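# Mount centrifuge rotor and knob, or flag expired rotor

## Task

The date is 9 November 2030. Read the use-by date on the card attached to the centrifuge. If the rotor is still in date, lower it onto the centrifuge drive until it is fully seated, then thread the knob onto the top of the shaft, run it down until it meets the rotor, and tighten it firmly. If the date has passed, do not mount the rotor: leave it where it currently stands and place the HOLD block on top of it. The rotor must never be dropped.

## Robot and tools

ROBOT. There are two Doosan M1013 arms, left_arm and right_arm, each with a Robotiq 2F-85 two-finger gripper. The URDF root of left_arm sits at (-0.086, +0.509, 0) m and that of right_arm at (-0.006, -0.539, 0) m, each with a tiny yaw (quat_wxyz +1.000,0,0,-0.012 and +1.000,0,0,+0.007). A camera stand is fixed behind the arms. Loose objects can occasionally be nudged by outside disturbances.

FRAMES. Scene frame: origin at table-top height, midway between the nominal bases; +z up, +x out over the table, +y toward left_arm (arm names do not match image sides). Each arm reports its hand position, orientation, velocities and wrist-camera pose in its own base frame. Fixed cameras and the table use the scene frame. The gripper's fingers point along its +z; they open and close along its y. end_effector_position is the midpoint between closed pads; fingertips extend about 19 mm past it when closed, 6 mm when fully open. A block projects roughly 10 cm from the wrist-roll axis toward the gripper's +x and rotates with it. Reported hand poses may be off by a few centimetres, more at long reach.

THE ROW. Every motion command is a row of 18 numbers, always including both arms: first left_arm's 9, then right_arm's 9. Each arm's 9 are six joint angles, then gripper position, force_limit, speed. The joint angles are absolute targets in radians, in this fixed order: elbow, waist, wrist roll, forearm roll, wrist pitch, shoulder. Ranges: elbow -2.792 to 2.792; all others -6.283 to 6.283. A target more than 0.010 rad outside a range (and beyond the current angle) makes the call refused. The three gripper numbers lie in [-1, 1]: position +1 is fully open (85 mm), about -0.8 brings the pads together, -1 closes until blocked. force_limit sets motor push (about 30 N per pad at -1 to 100 N at +1 on a slow close; fast closes from well open give 120 to 245 N). speed sets finger travel: about 20 mm/s at -1, 85 at 0, 150 at +1. Both start at +1. To leave a gripper unchanged, resend its last three numbers; a 0 is a real command.

TOOLS.
execute_actions(actions, cameras): actions is a list of actions; each action is a table of up to 15 rows, one per 1/30 s step; fewer rows hold the last one for the remainder. An empty list returns state plus images.
move(target, speed, blend, stop_force, zero, blocking, cameras): target is one 18-number row or a list of up to 15 rows (shared 10 s budget). Joints interpolate together, so the hand follows a curve, with no collision avoidance. speed is the top rate in rad/s of the joint with farthest to go, 0.01 to 3.92, default 0.5 (one value or one per target). blend in rad rounds corners in a list; 0 stops at each. stop_force, 10 to 80 N, ends an arm's path when estimated push against its motion rises that much above its zero; use a low speed with it, omit it when backing away from contact, and expect no reading near singular poses. zero (default true) re-zeroes before the move. blocking=false returns after about 0.5 s while the move continues; not allowed with stop_force. The result adds a move: line (done, off_target, moving, held, fault) and possibly limits=held.
wait(seconds 0 to 10): lets the scene run holding the last commands.
stop(): brakes a running move; fingers keep going.
zoom_image(camera, region): closer view of the newest image of cam_high, cam_low, cam_left_wrist or cam_right_wrist; region [x0, y0, x1, y1] in pixels, at most 504 by 504. Useful for reading the card.
clear_fault(arm): clears a reported torque or force fault on left_arm or right_arm.
read_manual(section): licence texts only.
finished_scene(scene=1): ends the scene permanently; the result should stay true without the robot.

MOTION LIMITS. Joint target rates cap at 2.09 (waist, shoulder), 3.14 (elbow), 3.93 (wrist joints) rad/s with 0.3 s ramp-up; targets stay within a fixed lead of measured angles and the gripper is held under 1.8 m/s. A clearance check withholds commands that bring the arms too close (reported as joint command not followed), except finger-to-finger.

RESULTS. Joint positions, Joint velocities, Joint targets (what joints are being driven toward now) and torque lists use the joint order above. Tool commands shows current gripper commands. object_status: 0 moving, 1 blocked while opening, 2 blocked while closing (a grip), 3 reached request or pads met. position_measured is in counts: 3 open, 78 about 60 mm, 130 about 40 mm, 180 about 20 mm, 230 pads together. External joint torques and Flange force (gripper x y z axes) estimate outside loads, including held weight; no reading means no estimate. MOTOR HOT warns of overheating; an OVER-TEMPERATURE FAULT brakes that arm 30 to 60 s or more.

CAMERAS. cam_high, cam_low (fixed, scene frame) and cam_left_wrist, cam_right_wrist, all 896x504; calibrations are given and may be slightly off.

AVOID. Torque faults (load limits: waist and shoulder 299, elbow 140, wrist joints 39.6 N m) and force faults at 144 N net outside force stop an arm until clear_fault; after a force fault with the arm held by its grip, release first. Arms are stiff, so even slight over-travel into firm contact can fault. Never drop the rotor or release moving parts; do not let anything leave the table; avoid hitting fixed or heavy things, pressing the arms together or closing one gripper on the other's fingers; avoid hard grips on parts still resting on a support, heavy or fast-swung loads, and twisting too hard while tightening the knob. Smooth, economical motion is preferred.

Each tool is called after "Request:" as name([rows], argument=value, ...), one row to a line, values as JSON.

## Session

Request:
execute_actions(actions=[])

Scene clock: 0.00 s.
left_arm: end_effector_position=(+0.7685, -0.4895, +0.3064) position_measured=3 object_status=3 end_effector_quat_wxyz=(+0.053, +0.901, +0.179, +0.393) | right_arm: end_effector_position=(+0.2323, +0.2007, +0.1322) position_measured=3 object_status=3 end_effector_quat_wxyz=(+0.034, +0.840, -0.537, +0.066)
Joint names: [elbow, waist, wrist roll, forearm roll, wrist pitch, shoulder]
Joint positions: left_arm=[1.584 -0.778 1.433 0.891 0.771 0.393] | right_arm=[2.435 0.737 -1.16 -0.18 0.95 -0.205]
Joint velocities: within noise
Joint torques (N m): no reading
External joint torques (N m): no reading
Flange force (N): no reading
Joint targets: left_arm=[1.584 -0.778 1.433 0.891 0.771 0.393] | right_arm=[2.435 0.737 -1.160 -0.180 0.950 -0.205]
Tool commands: left_gripper/position=+1.0 left_gripper/force_limit=+1.0 left_gripper/speed=+1.0 right_gripper/position=+1.0 right_gripper/force_limit=+1.0 right_gripper/speed=+1.0

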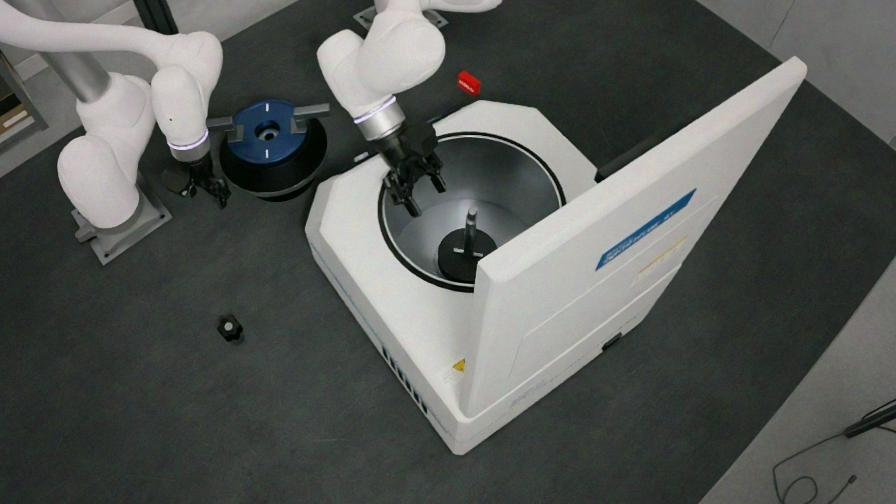

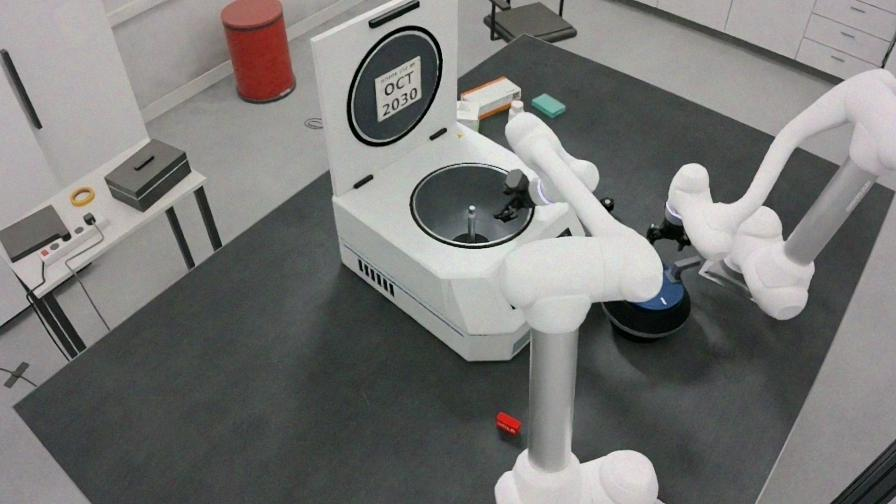

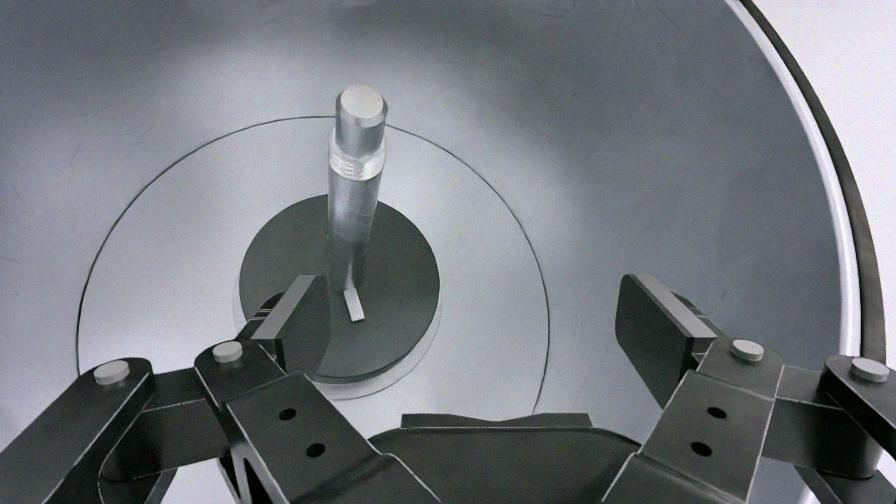

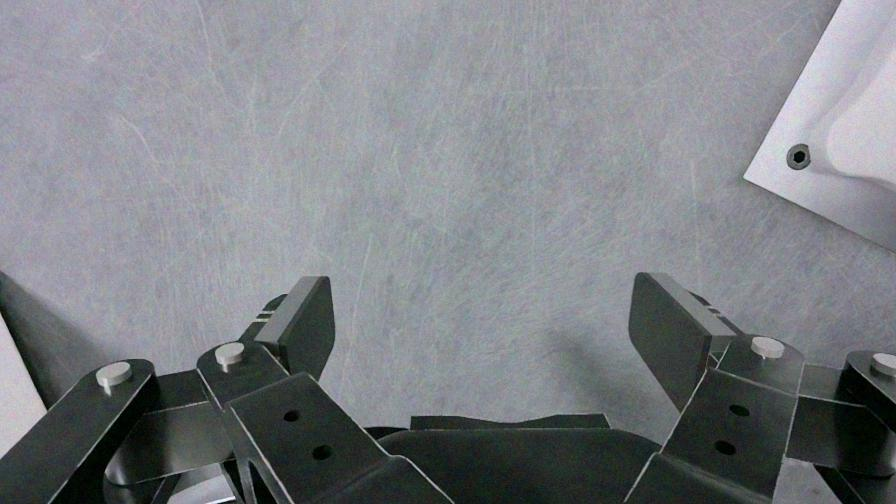

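Request:
zoom_image(camera="cam_low", region=[340, 20, 460, 150])

Request:
zoom_image(camera="cam_low", region=[440, 230, 740, 450])

Request:
zoom_image(camera="cam_high", region=[180, 40, 500, 220])

Scaled by 3.877 from the camera's 896x504 image, which has a finer 1280x720 frame.

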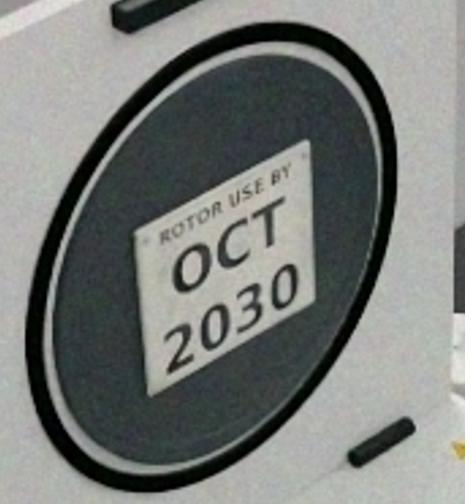

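Scaled by 1.680 from the camera's 896x504 image, which has a finer 1280x720 frame.

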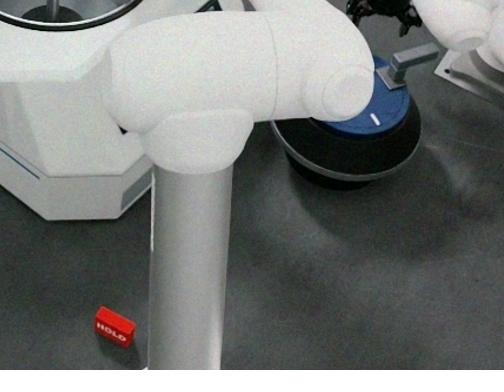

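Scaled by 1.575 from the camera's 896x504 image, which has a finer 1280x720 frame.

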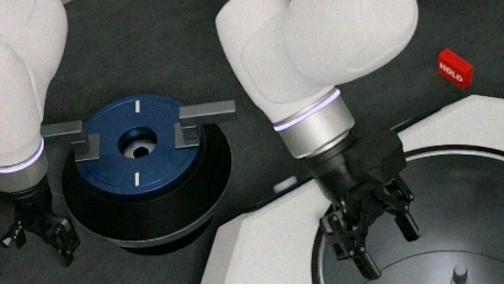

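Request:
move([
  [1.7,-0.7,1.433,0.891,0.771,-0.25,1,1,1,2.435,0.1,-1.16,-0.18,0.95,-0.205,1,1,1],
  [2.284,-0.162,2.88,0,1.0656,-0.208,1,1,1,2.435,0.0,-1.16,-0.18,0.95,-0.205,1,1,1],
], speed=1.0, blend=0.15, cameras=["all"])

Scene clock: 45.13 s.
left_arm: end_effector_position=(+0.3620, -0.0242, +0.2002) position_measured=3 object_status=3 end_effector_quat_wxyz=(+0.000, +0.999, +0.050, +0.000) | right_arm: end_effector_position=(+0.3069, -0.0075, +0.1320) position_measured=3 object_status=3 end_effector_quat_wxyz=(-0.056, -0.591, +0.804, -0.050)
Joint names: [elbow, waist, wrist roll, forearm roll, wrist pitch, shoulder]
Joint positions: left_arm=[2.284 -0.162 2.88 0 1.066 -0.208] | right_arm=[2.435 0 -1.16 -0.18 0.95 -0.205]
Joint torques (N m): left_arm=[-36.86 -0.38 0.24 3.15 -0.19 -13.91] | right_arm=[-34.12 -2.61 -0.27 2.76 0.31 -13.47]
External joint torques (N m): left_arm=[-0.91 0.33 -0.25 0.71 0.1 -1.83] | right_arm=[0.93 2.56 0.27 0.25 -0.17 1.93]
Flange force (N): left_arm=[-2.1 -0.6 -3.3] | right_arm=[-10.1 0.3 3.1]
Joint targets: left_arm=[2.284 -0.162 2.880 0.000 1.066 -0.208] | right_arm=[2.435 0.000 -1.160 -0.180 0.950 -0.205]
move: done
camera_calibration:
cam_left_wrist: T_world_to_cam=[[0.108414, -0.994003, 0.0143025, -0.0614235], [-0.927353, -0.0959402, 0.36168, 0.275144], [-0.358138, -0.0524744, -0.932193, 0.441915], [0, 0, 0, 1]] pos_world=[0.420082, -0.0114684, 0.313315]
cam_right_wrist: T_world_to_cam=[[-0.947213, 0.320263, -0.0148281, 0.300836], [0.312064, 0.931595, 0.186402, -0.0938965], [0.0735114, 0.171935, -0.982362, 0.238531], [0, 0, 0, 1]] pos_world=[0.296723, -0.049885, 0.256287]

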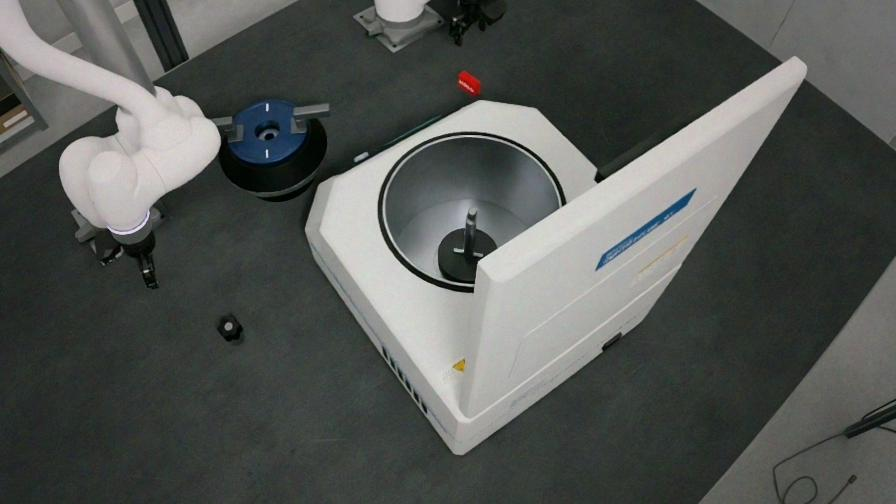

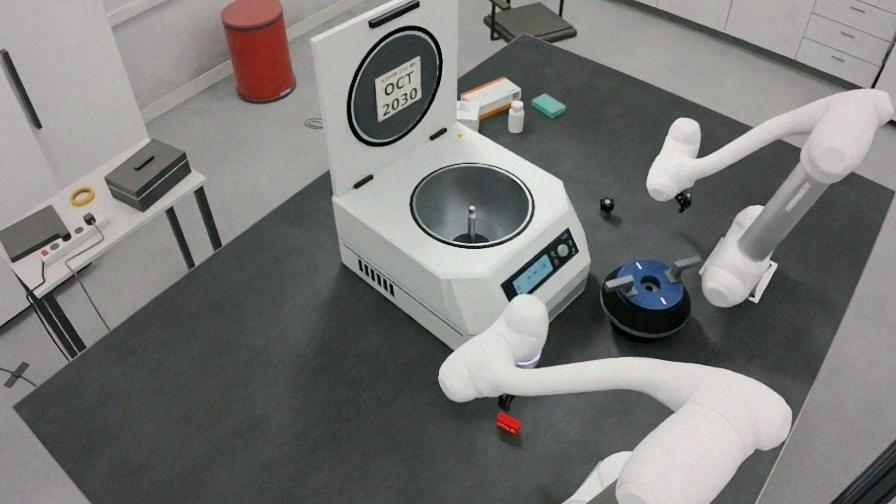

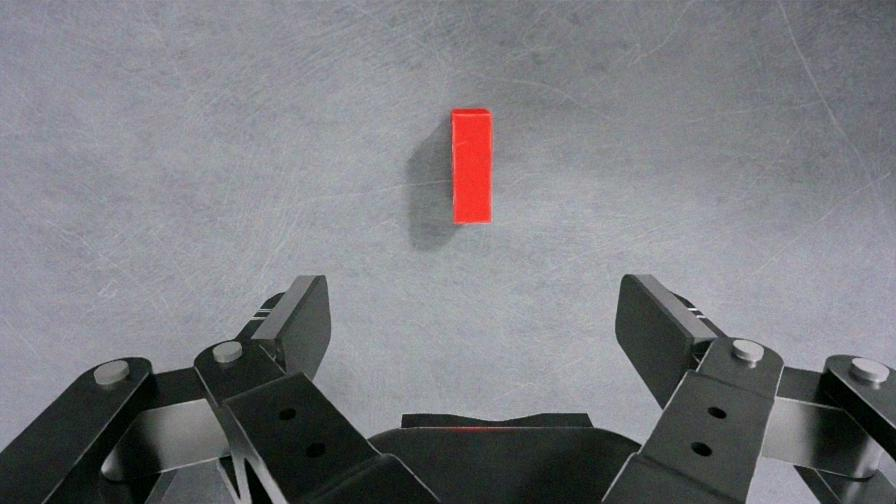

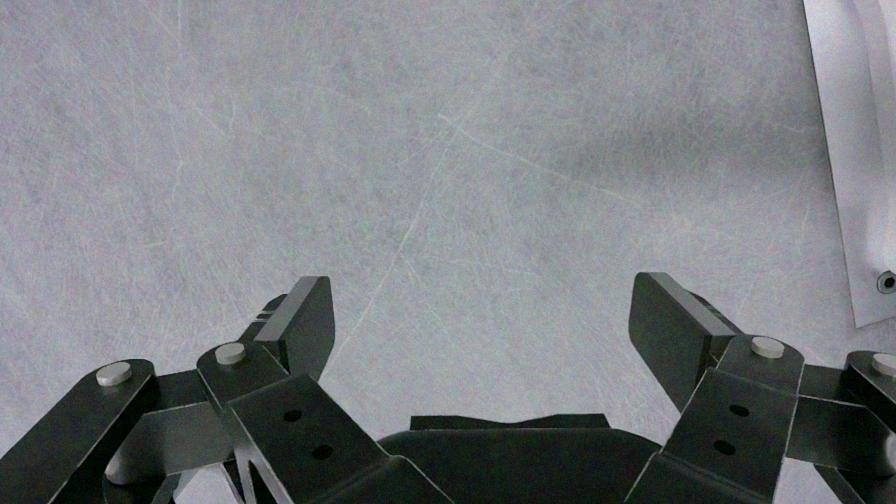

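Request:
zoom_image(camera="cam_low", region=[480, 390, 540, 450])

Request:
zoom_image(camera="cam_high", region=[210, 80, 340, 210])

Request:
zoom_image(camera="cam_low", region=[590, 240, 710, 360])

Scaled by 8.400 from the camera's 896x504 image, which has a finer 1280x720 frame.

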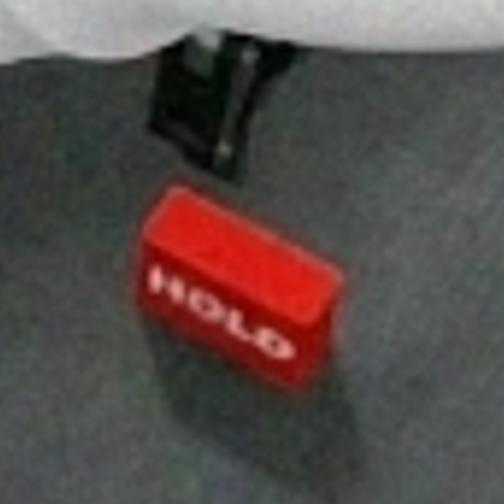

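Scaled by 3.877 from the camera's 896x504 image, which has a finer 1280x720 frame.

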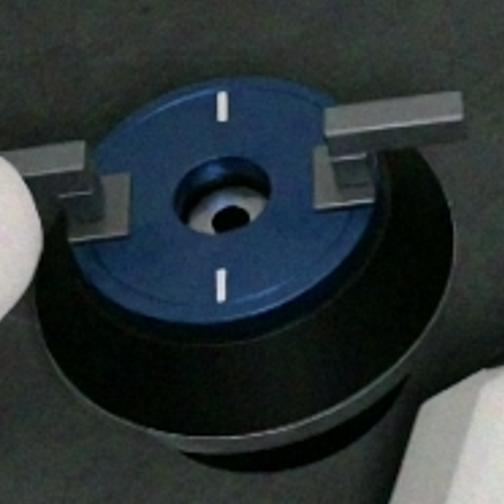

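Scaled by 4.200 from the camera's 896x504 image, which has a finer 1280x720 frame.

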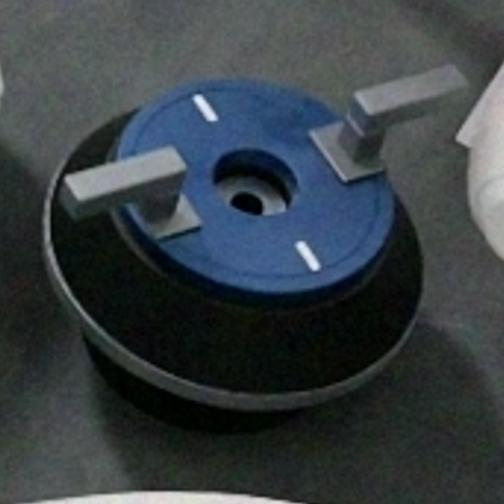

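Request:
move([
  [2.394,-0.1894,2.8526,0,0.7895,-0.0419,0.15,-0.9,0,2.435,0.0,-1.16,-0.18,0.95,-0.205,1,1,1],
  [2.4465,-0.1894,2.8526,0,0.6215,0.0736,0.15,-0.9,0,2.435,0.0,-1.16,-0.18,0.95,-0.205,1,1,1],
], speed=[0.6, 0.15], blend=0.02, cameras=["cam_left_wrist"])

Scene clock: 71.67 s.
left_arm: end_effector_position=(+0.3709, -0.0360, +0.0280) position_measured=110 object_status=3 end_effector_quat_wxyz=(+0.000, +0.999, +0.050, +0.000) | right_arm: end_effector_position=(+0.3069, -0.0075, +0.1320) position_measured=3 object_status=3 end_effector_quat_wxyz=(-0.056, -0.591, +0.804, -0.050)
Joint names: [elbow, waist, wrist roll, forearm roll, wrist pitch, shoulder]
Joint positions: left_arm=[2.446 -0.189 2.853 0 0.622 0.074] | right_arm=[2.435 0 -1.16 -0.18 0.95 -0.205]
Joint torques (N m): left_arm=[-24.58 -0.25 0.22 1.93 -0.2 -30.88] | right_arm=[-34.07 -2.41 -0.29 2.81 0.33 -13.57]
External joint torques (N m): left_arm=[-0.64 0.33 -0.22 0.65 0.11 -1.89] | right_arm=[0.86 2.37 0.29 0.21 -0.19 2]
Flange force (N): left_arm=[-1.6 -0.6 -4.6] | right_arm=[-9.7 -0.1 3.3]
Joint targets: left_arm=[2.447 -0.189 2.853 0.000 0.621 0.074] | right_arm=[2.435 0.000 -1.160 -0.180 0.950 -0.205]
move: done
camera_calibration:
cam_left_wrist: T_world_to_cam=[[0.108506, -0.993993, 0.0142674, -0.0715886], [-0.927343, -0.0960392, 0.36168, 0.344586], [-0.358137, -0.0524754, -0.932193, 0.283872], [0, 0, 0, 1]] pos_world=[0.428982, -0.0231686, 0.141015]
Images, in order (width x height): cam_left_wrist 896x504.

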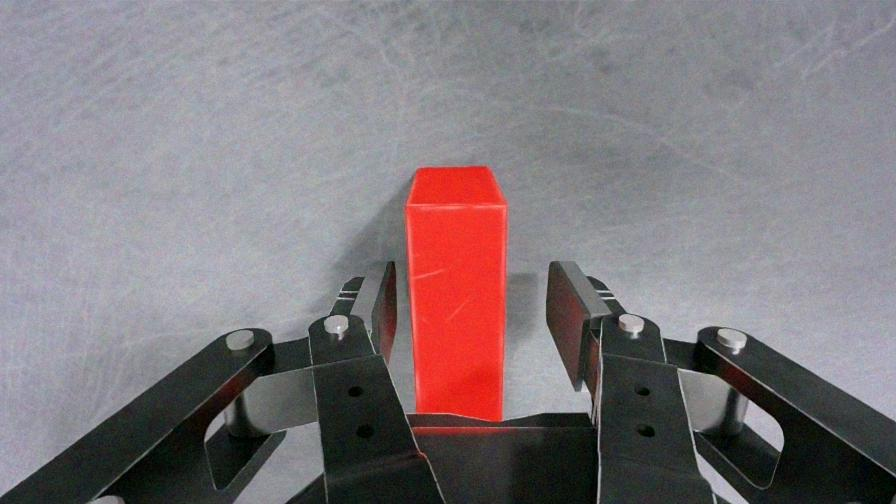

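Request:
move([
  [2.4465,-0.181,2.8526,0,0.6215,0.0736,0.15,-0.9,0,2.435,0.0,-1.16,-0.18,0.95,-0.205,1,1,1],
  [2.4465,-0.181,2.8526,0,0.6215,0.0736,-1,-0.9,-1,2.435,0.0,-1.16,-0.18,0.95,-0.205,1,1,1],
])

Scene clock: 77.80 s.
left_arm: end_effector_position=(+0.3712, -0.0329, +0.0280) position_measured=176 object_status=0 end_effector_quat_wxyz=(+0.000, +0.999, +0.054, +0.000) | right_arm: end_effector_position=(+0.3069, -0.0075, +0.1320) position_measured=3 object_status=3 end_effector_quat_wxyz=(-0.056, -0.591, +0.804, -0.050)
Joint names: [elbow, waist, wrist roll, forearm roll, wrist pitch, shoulder]
Joint positions: left_arm=[2.447 -0.181 2.853 0 0.622 0.074] | right_arm=[2.435 0 -1.16 -0.18 0.95 -0.205]
Joint torques (N m): left_arm=[-20.5 -0.26 0.18 1.97 -0.37 -25.91] | right_arm=[-34.03 -2.4 -0.29 2.76 0.33 -13.77]
External joint torques (N m): left_arm=[-4.68 0.36 -0.18 0.61 0.29 -6.83] | right_arm=[0.83 2.34 0.29 0.25 -0.19 2.15]
Flange force (N): left_arm=[-2.0 -0.9 -18.3] | right_arm=[-9.8 -0.4 3.4]
Joint targets: left_arm=[2.447 -0.181 2.853 0.000 0.621 0.074] | right_arm=[2.435 0.000 -1.160 -0.180 0.950 -0.205]
move: done

Request:
move([
  [2.394,-0.181,2.8526,0,0.7895,-0.0419,-1,-0.9,-1,2.435,0.0,-1.16,-0.18,0.95,-0.205,1,1,1],
], speed=0.3, cameras=["cam_left_wrist"])

Scene clock: 83.73 s.
left_arm: end_effector_position=(+0.3711, -0.0328, +0.0899) position_measured=176 object_status=2 end_effector_quat_wxyz=(+0.000, +0.999, +0.054, +0.000) | right_arm: end_effector_position=(+0.3069, -0.0075, +0.1320) position_measured=3 object_status=3 end_effector_quat_wxyz=(-0.056, -0.591, +0.804, -0.050)
Joint names: [elbow, waist, wrist roll, forearm roll, wrist pitch, shoulder]
Joint positions: left_arm=[2.394 -0.181 2.853 0 0.789 -0.042] | right_arm=[2.435 0 -1.16 -0.18 0.95 -0.205]
Joint torques (N m): left_arm=[-30.12 -0.5 0.23 2.46 -0.19 -24.42] | right_arm=[-33.99 -2.51 -0.25 2.8 0.32 -13.82]
External joint torques (N m): left_arm=[-0.43 0.56 -0.23 0.66 0.11 -1.62] | right_arm=[0.8 2.42 0.25 0.21 -0.18 2.32]
Flange force (N): left_arm=[-1.8 -1.3 -3.4] | right_arm=[-10.1 -0.7 3.6]
Joint targets: left_arm=[2.394 -0.181 2.853 0.000 0.790 -0.042] | right_arm=[2.435 0.000 -1.160 -0.180 0.950 -0.205]
move: done
camera_calibration:
cam_left_wrist: T_world_to_cam=[[0.116816, -0.993052, 0.0142265, -0.072466], [-0.926451, -0.103798, 0.361821, 0.322081], [-0.35783, -0.0554467, -0.932139, 0.341601], [0, 0, 0, 1]] pos_world=[0.429092, -0.0195904, 0.202915]
Images, in order (width x height): cam_left_wrist 896x504.

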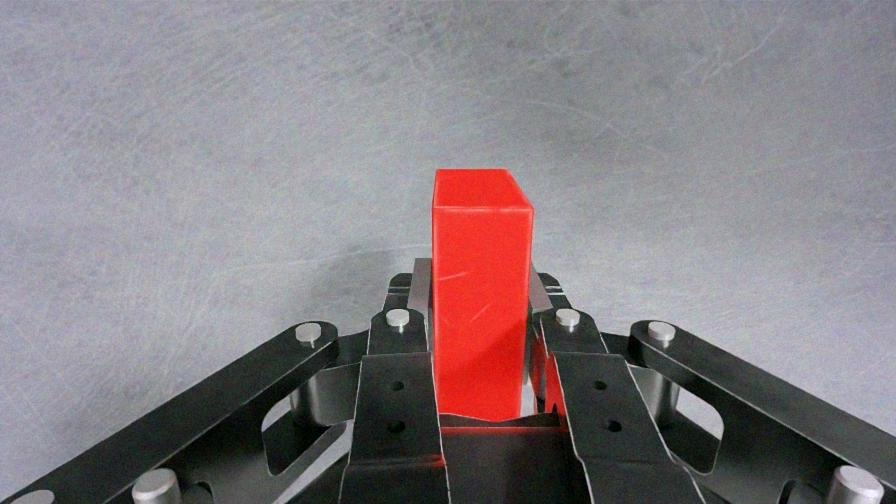

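Request:
move([
  [2.1,-0.35,2.6,0,1.2916,-0.25,-1,-0.9,-1,2.435,0.0,-1.16,-0.18,0.95,-0.205,1,1,1],
  [2.1,-1.0,1.2,0,1.2916,-0.25,-1,-0.9,-1,2.435,0.0,-1.16,-0.18,0.95,-0.205,1,1,1],
  [1.7059,-1.2634,0.859,0,1.3019,0.1338,-1,-0.9,-1,2.435,0.0,-1.16,-0.18,0.95,-0.205,1,1,1],
], speed=0.8, blend=0.15, cameras=["all"])

Scene clock: 89.53 s.
left_arm: end_effector_position=(+0.2210, -0.5819, +0.3302) position_measured=176 object_status=2 end_effector_quat_wxyz=(+0.000, +0.873, +0.488, +0.000) | right_arm: end_effector_position=(+0.3069, -0.0075, +0.1320) position_measured=3 object_status=3 end_effector_quat_wxyz=(-0.056, -0.591, +0.804, -0.050)
Joint names: [elbow, waist, wrist roll, forearm roll, wrist pitch, shoulder]
Joint positions: left_arm=[1.706 -1.263 0.859 0 1.302 0.134] | right_arm=[2.435 0 -1.16 -0.18 0.95 -0.205]
Joint torques (N m): left_arm=[-41.04 -0.46 0.23 3.56 -0.06 -54.54] | right_arm=[-33.99 -2.74 -0.27 2.79 0.29 -13.65]
External joint torques (N m): left_arm=[-0.24 0.66 -0.23 0.71 0.12 -1.12] | right_arm=[0.78 2.75 0.27 0.23 -0.15 1.87]
Flange force (N): left_arm=[1.3 -0.6 -1.0] | right_arm=[-10.7 0.4 2.7]
Joint targets: left_arm=[1.706 -1.263 0.859 0.000 1.302 0.134] | right_arm=[2.435 0.000 -1.160 -0.180 0.950 -0.205]
move: done
camera_calibration:
cam_left_wrist: T_world_to_cam=[[0.856408, -0.5161, 0.0143374, -0.489526], [-0.485624, -0.795787, 0.361792, -0.461014], [-0.175311, -0.316804, -0.932149, 0.289016], [0, 0, 0, 1]] pos_world=[0.246022, -0.527951, 0.443215]
cam_right_wrist: T_world_to_cam=[[-0.947213, 0.320263, -0.0148281, 0.300836], [0.312064, 0.931595, 0.186402, -0.0938965], [0.0735114, 0.171935, -0.982362, 0.238531], [0, 0, 0, 1]] pos_world=[0.296723, -0.049885, 0.256287]

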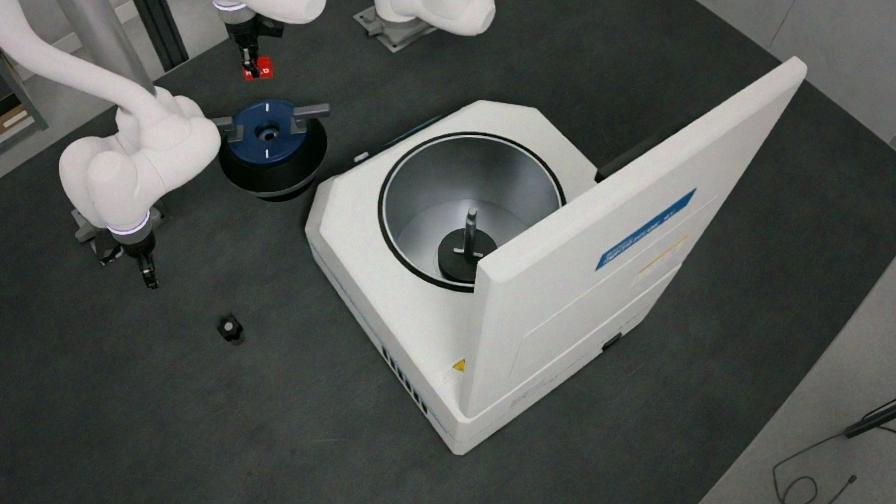

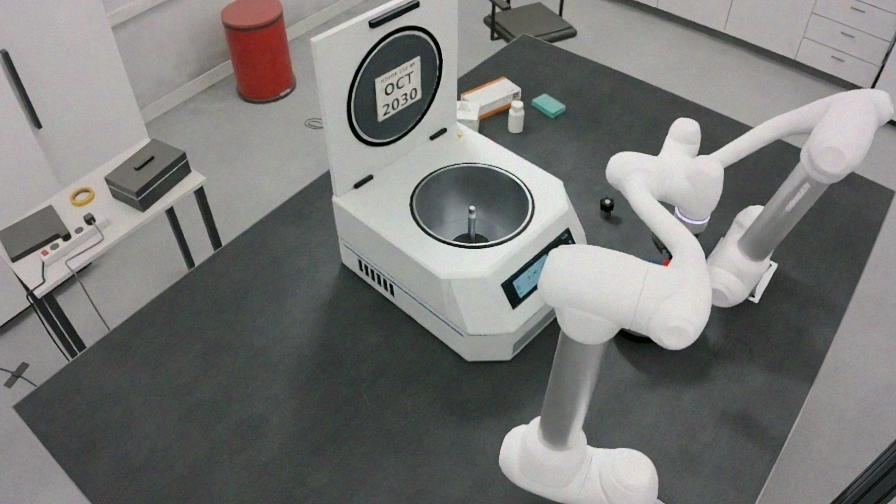

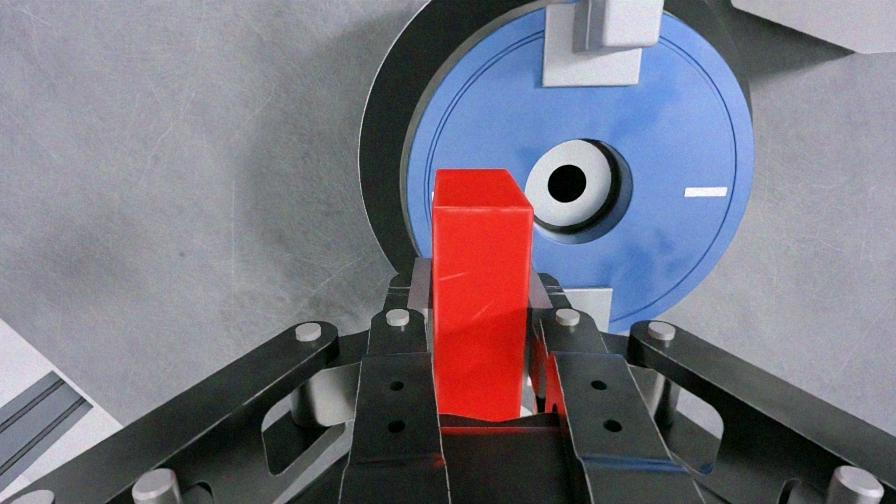

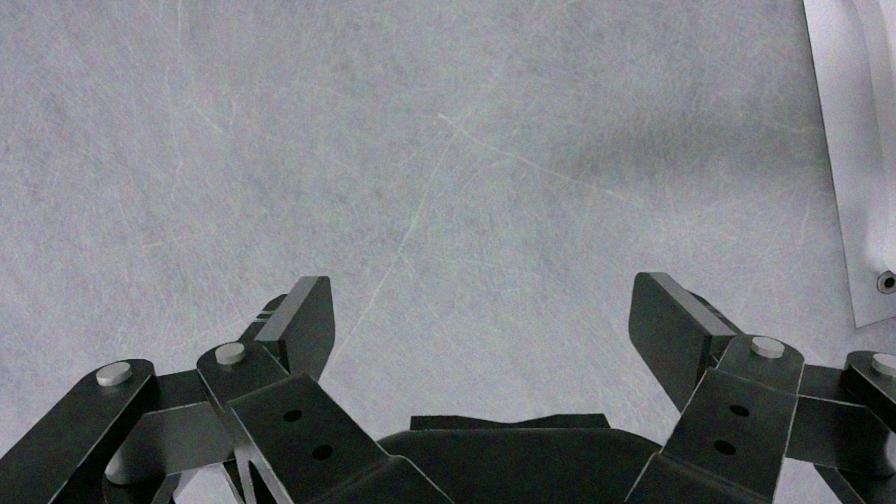

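Request:
move([
  [1.8178,-1.2605,0.862,0,1.1156,0.2082,-1,-0.9,-1,2.435,0.0,-1.16,-0.18,0.95,-0.205,1,1,1],
], speed=0.2, cameras=["cam_left_wrist","cam_high"])

Request:
move([
  [1.8457,-1.2605,0.862,0,1.0672,0.2287,-1,-0.9,-1,2.435,0.0,-1.16,-0.18,0.95,-0.205,1,1,1],
], speed=0.025, stop_force=10, cameras=["cam_left_wrist","cam_high"])

Scene clock: 103.97 s.
left_arm: end_effector_position=(+0.2253, -0.5896, +0.2250) position_measured=176 object_status=2 end_effector_quat_wxyz=(+0.000, +0.873, +0.488, +0.000) | right_arm: end_effector_position=(+0.3069, -0.0075, +0.1320) position_measured=3 object_status=3 end_effector_quat_wxyz=(-0.056, -0.591, +0.804, -0.050)
Joint names: [elbow, waist, wrist roll, forearm roll, wrist pitch, shoulder]
Joint positions: left_arm=[1.818 -1.26 0.862 0 1.116 0.208] | right_arm=[2.435 0 -1.16 -0.18 0.95 -0.205]
Joint torques (N m): left_arm=[-38 0.07 0.23 3.26 -0.07 -59.56] | right_arm=[-34.01 -2.47 -0.27 2.78 0.3 -13.82]
External joint torques (N m): left_arm=[-0.49 0.29 -0.23 0.72 0.12 -1.04] | right_arm=[0.8 2.48 0.27 0.24 -0.16 1.95]
Flange force (N): left_arm=[0.4 -0.4 -1.5] | right_arm=[-9.9 0.0 3.0]
Joint targets: left_arm=[1.818 -1.261 0.862 0.000 1.116 0.208] | right_arm=[2.435 0.000 -1.160 -0.180 0.950 -0.205]
move: done
camera_calibration:
cam_left_wrist: T_world_to_cam=[[0.856276, -0.51632, 0.0142873, -0.495741], [-0.485819, -0.795681, 0.361762, -0.426878], [-0.175417, -0.31671, -0.932161, 0.189349], [0, 0, 0, 1]] pos_world=[0.250322, -0.535651, 0.338015]
Images, in order (width x height): cam_high 896x504, cam_left_wrist 896x504.

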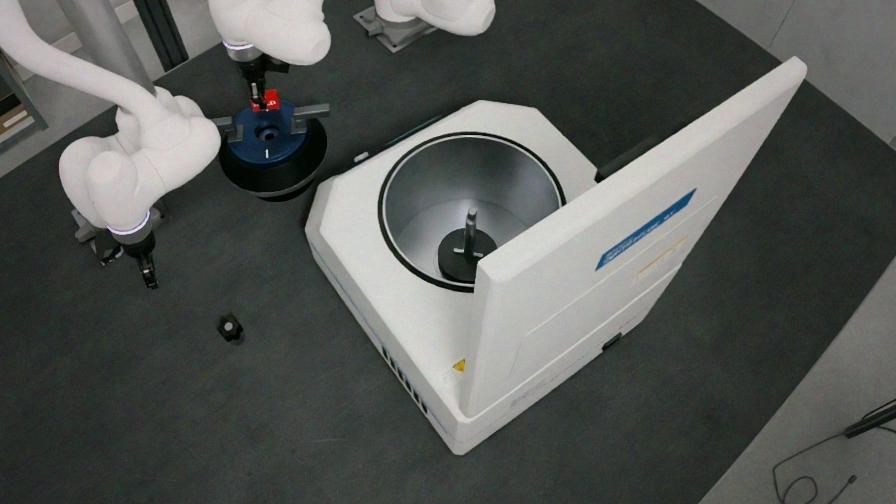

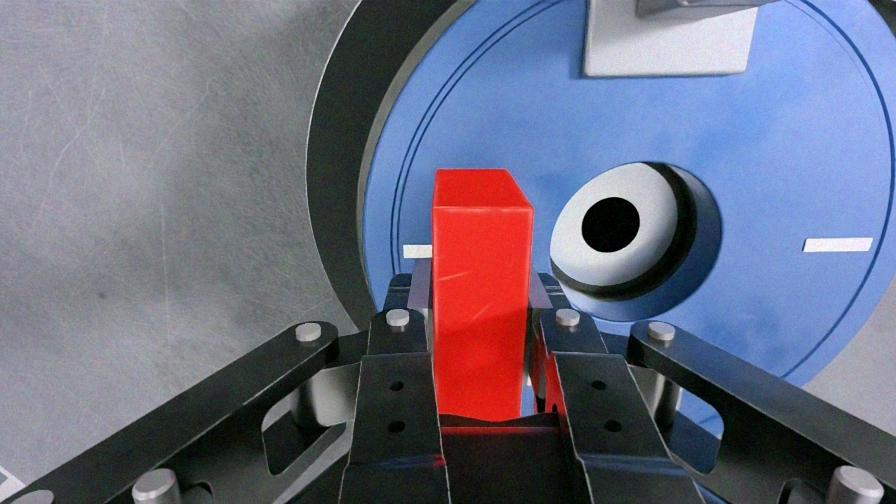

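Scene clock: 105.87 s.
left_arm: end_effector_position=(+0.2253, -0.5897, +0.2069) position_measured=176 object_status=2 end_effector_quat_wxyz=(+0.000, +0.873, +0.488, +0.000) | right_arm: end_effector_position=(+0.3069, -0.0075, +0.1320) position_measured=3 object_status=3 end_effector_quat_wxyz=(-0.056, -0.591, +0.804, -0.050)
Joint names: [elbow, waist, wrist roll, forearm roll, wrist pitch, shoulder]
Joint positions: left_arm=[1.837 -1.26 0.862 0 1.083 0.222] | right_arm=[2.435 0 -1.16 -0.18 0.95 -0.205]
Joint torques (N m): left_arm=[-27.75 -0.16 0.2 3.29 -1.05 -45.54] | right_arm=[-34.12 -2.51 -0.29 2.76 0.3 -13.51]
External joint torques (N m): left_arm=[-10.03 0.49 -0.2 0.61 1.11 -15.82] | right_arm=[0.91 2.48 0.29 0.26 -0.16 1.9]
Flange force (N): left_arm=[2.8 -2.9 -24.7] | right_arm=[-9.9 0.3 3.0]
Joint targets: left_arm=[1.837 -1.260 0.862 0.000 1.083 0.222] | right_arm=[2.435 0.000 -1.160 -0.180 0.950 -0.205]
move: contact (left_arm); left_arm: the wrist pitch is farthest, 0.016 rad from its target
camera_calibration:
cam_left_wrist: T_world_to_cam=[[0.856295, -0.516286, 0.0143838, -0.495638], [-0.485789, -0.795631, 0.361911, -0.42039], [-0.175406, -0.31689, -0.932102, 0.172345], [0, 0, 0, 1]] pos_world=[0.250422, -0.535752, 0.319915]
Images, in order (width x height): cam_high 896x504, cam_left_wrist 896x504.

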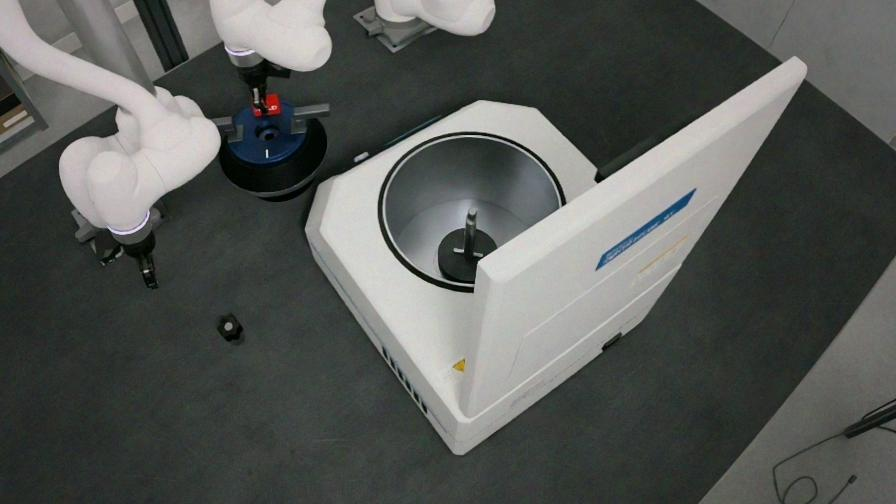

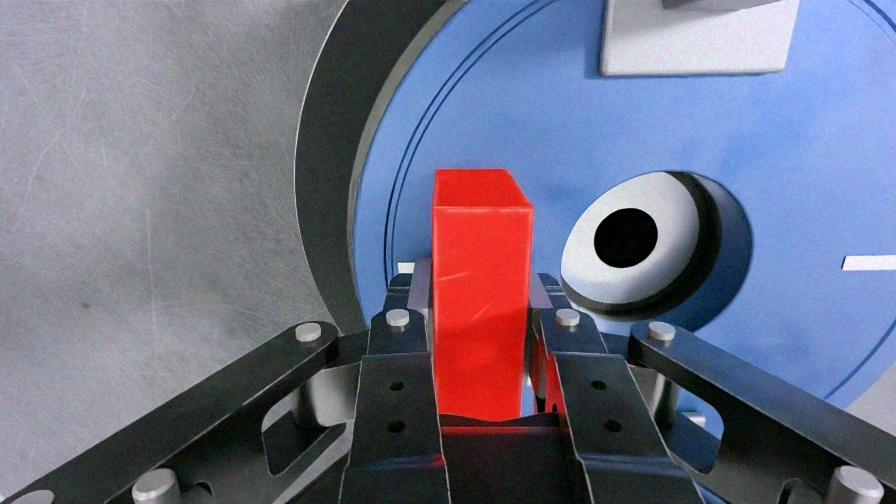

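Request:
move([
  [1.837,-1.2605,0.862,0,1.083,0.222,0.3,-0.9,-0.7,2.435,0.0,-1.16,-0.18,0.95,-0.205,1,1,1],
  [1.7059,-1.2605,0.862,0,1.3019,0.1338,0.3,-0.9,-0.7,2.435,0.0,-1.16,-0.18,0.95,-0.205,1,1,1],
], speed=0.3, cameras=["cam_left_wrist","cam_high"])

Scene clock: 111.00 s.
left_arm: end_effector_position=(+0.2227, -0.5814, +0.3300) position_measured=91 object_status=3 end_effector_quat_wxyz=(+0.000, +0.873, +0.488, +0.000) | right_arm: end_effector_position=(+0.3069, -0.0075, +0.1320) position_measured=3 object_status=3 end_effector_quat_wxyz=(-0.056, -0.591, +0.804, -0.050)
Joint names: [elbow, waist, wrist roll, forearm roll, wrist pitch, shoulder]
Joint positions: left_arm=[1.706 -1.26 0.862 0 1.302 0.134] | right_arm=[2.435 0 -1.16 -0.18 0.95 -0.205]
Joint torques (N m): left_arm=[-40.74 -0.14 0.24 3.53 -0.05 -54.79] | right_arm=[-34 -2.22 -0.27 2.78 0.32 -13.44]
External joint torques (N m): left_arm=[-0.67 0.46 -0.24 0.76 0.09 -0.95] | right_arm=[0.81 2.22 0.27 0.23 -0.18 1.76]
Flange force (N): left_arm=[0.4 0.0 -1.5] | right_arm=[-8.9 0.1 2.9]
Joint targets: left_arm=[1.706 -1.261 0.862 0.000 1.302 0.134] | right_arm=[2.435 0.000 -1.160 -0.180 0.950 -0.205]
move: done
camera_calibration:
cam_left_wrist: T_world_to_cam=[[0.856292, -0.516296, 0.0142206, -0.490743], [-0.485795, -0.795744, 0.361655, -0.459592], [-0.175405, -0.316591, -0.932203, 0.289445], [0, 0, 0, 1]] pos_world=[0.247722, -0.527451, 0.443015]
Images, in order (width x height): cam_high 896x504, cam_left_wrist 896x504.

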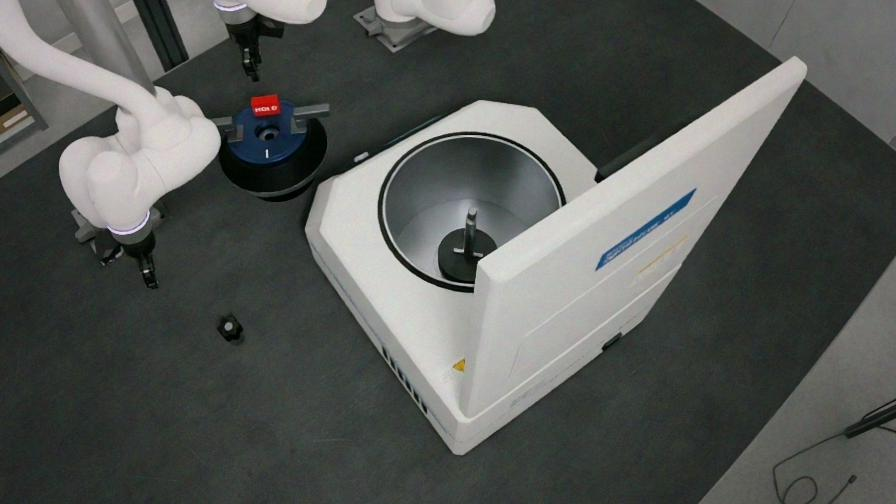

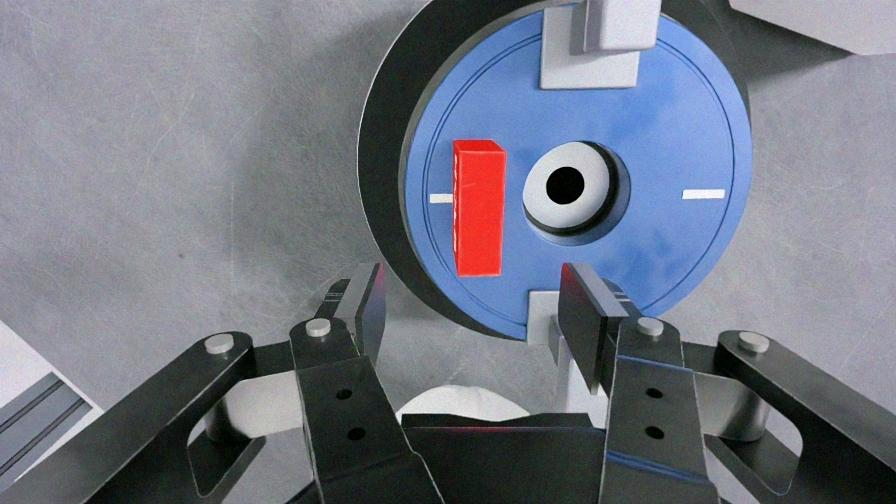

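HOLD block rests flat and stable on the rotor.

Request:
finished_scene()

The scene is finished: the task was done.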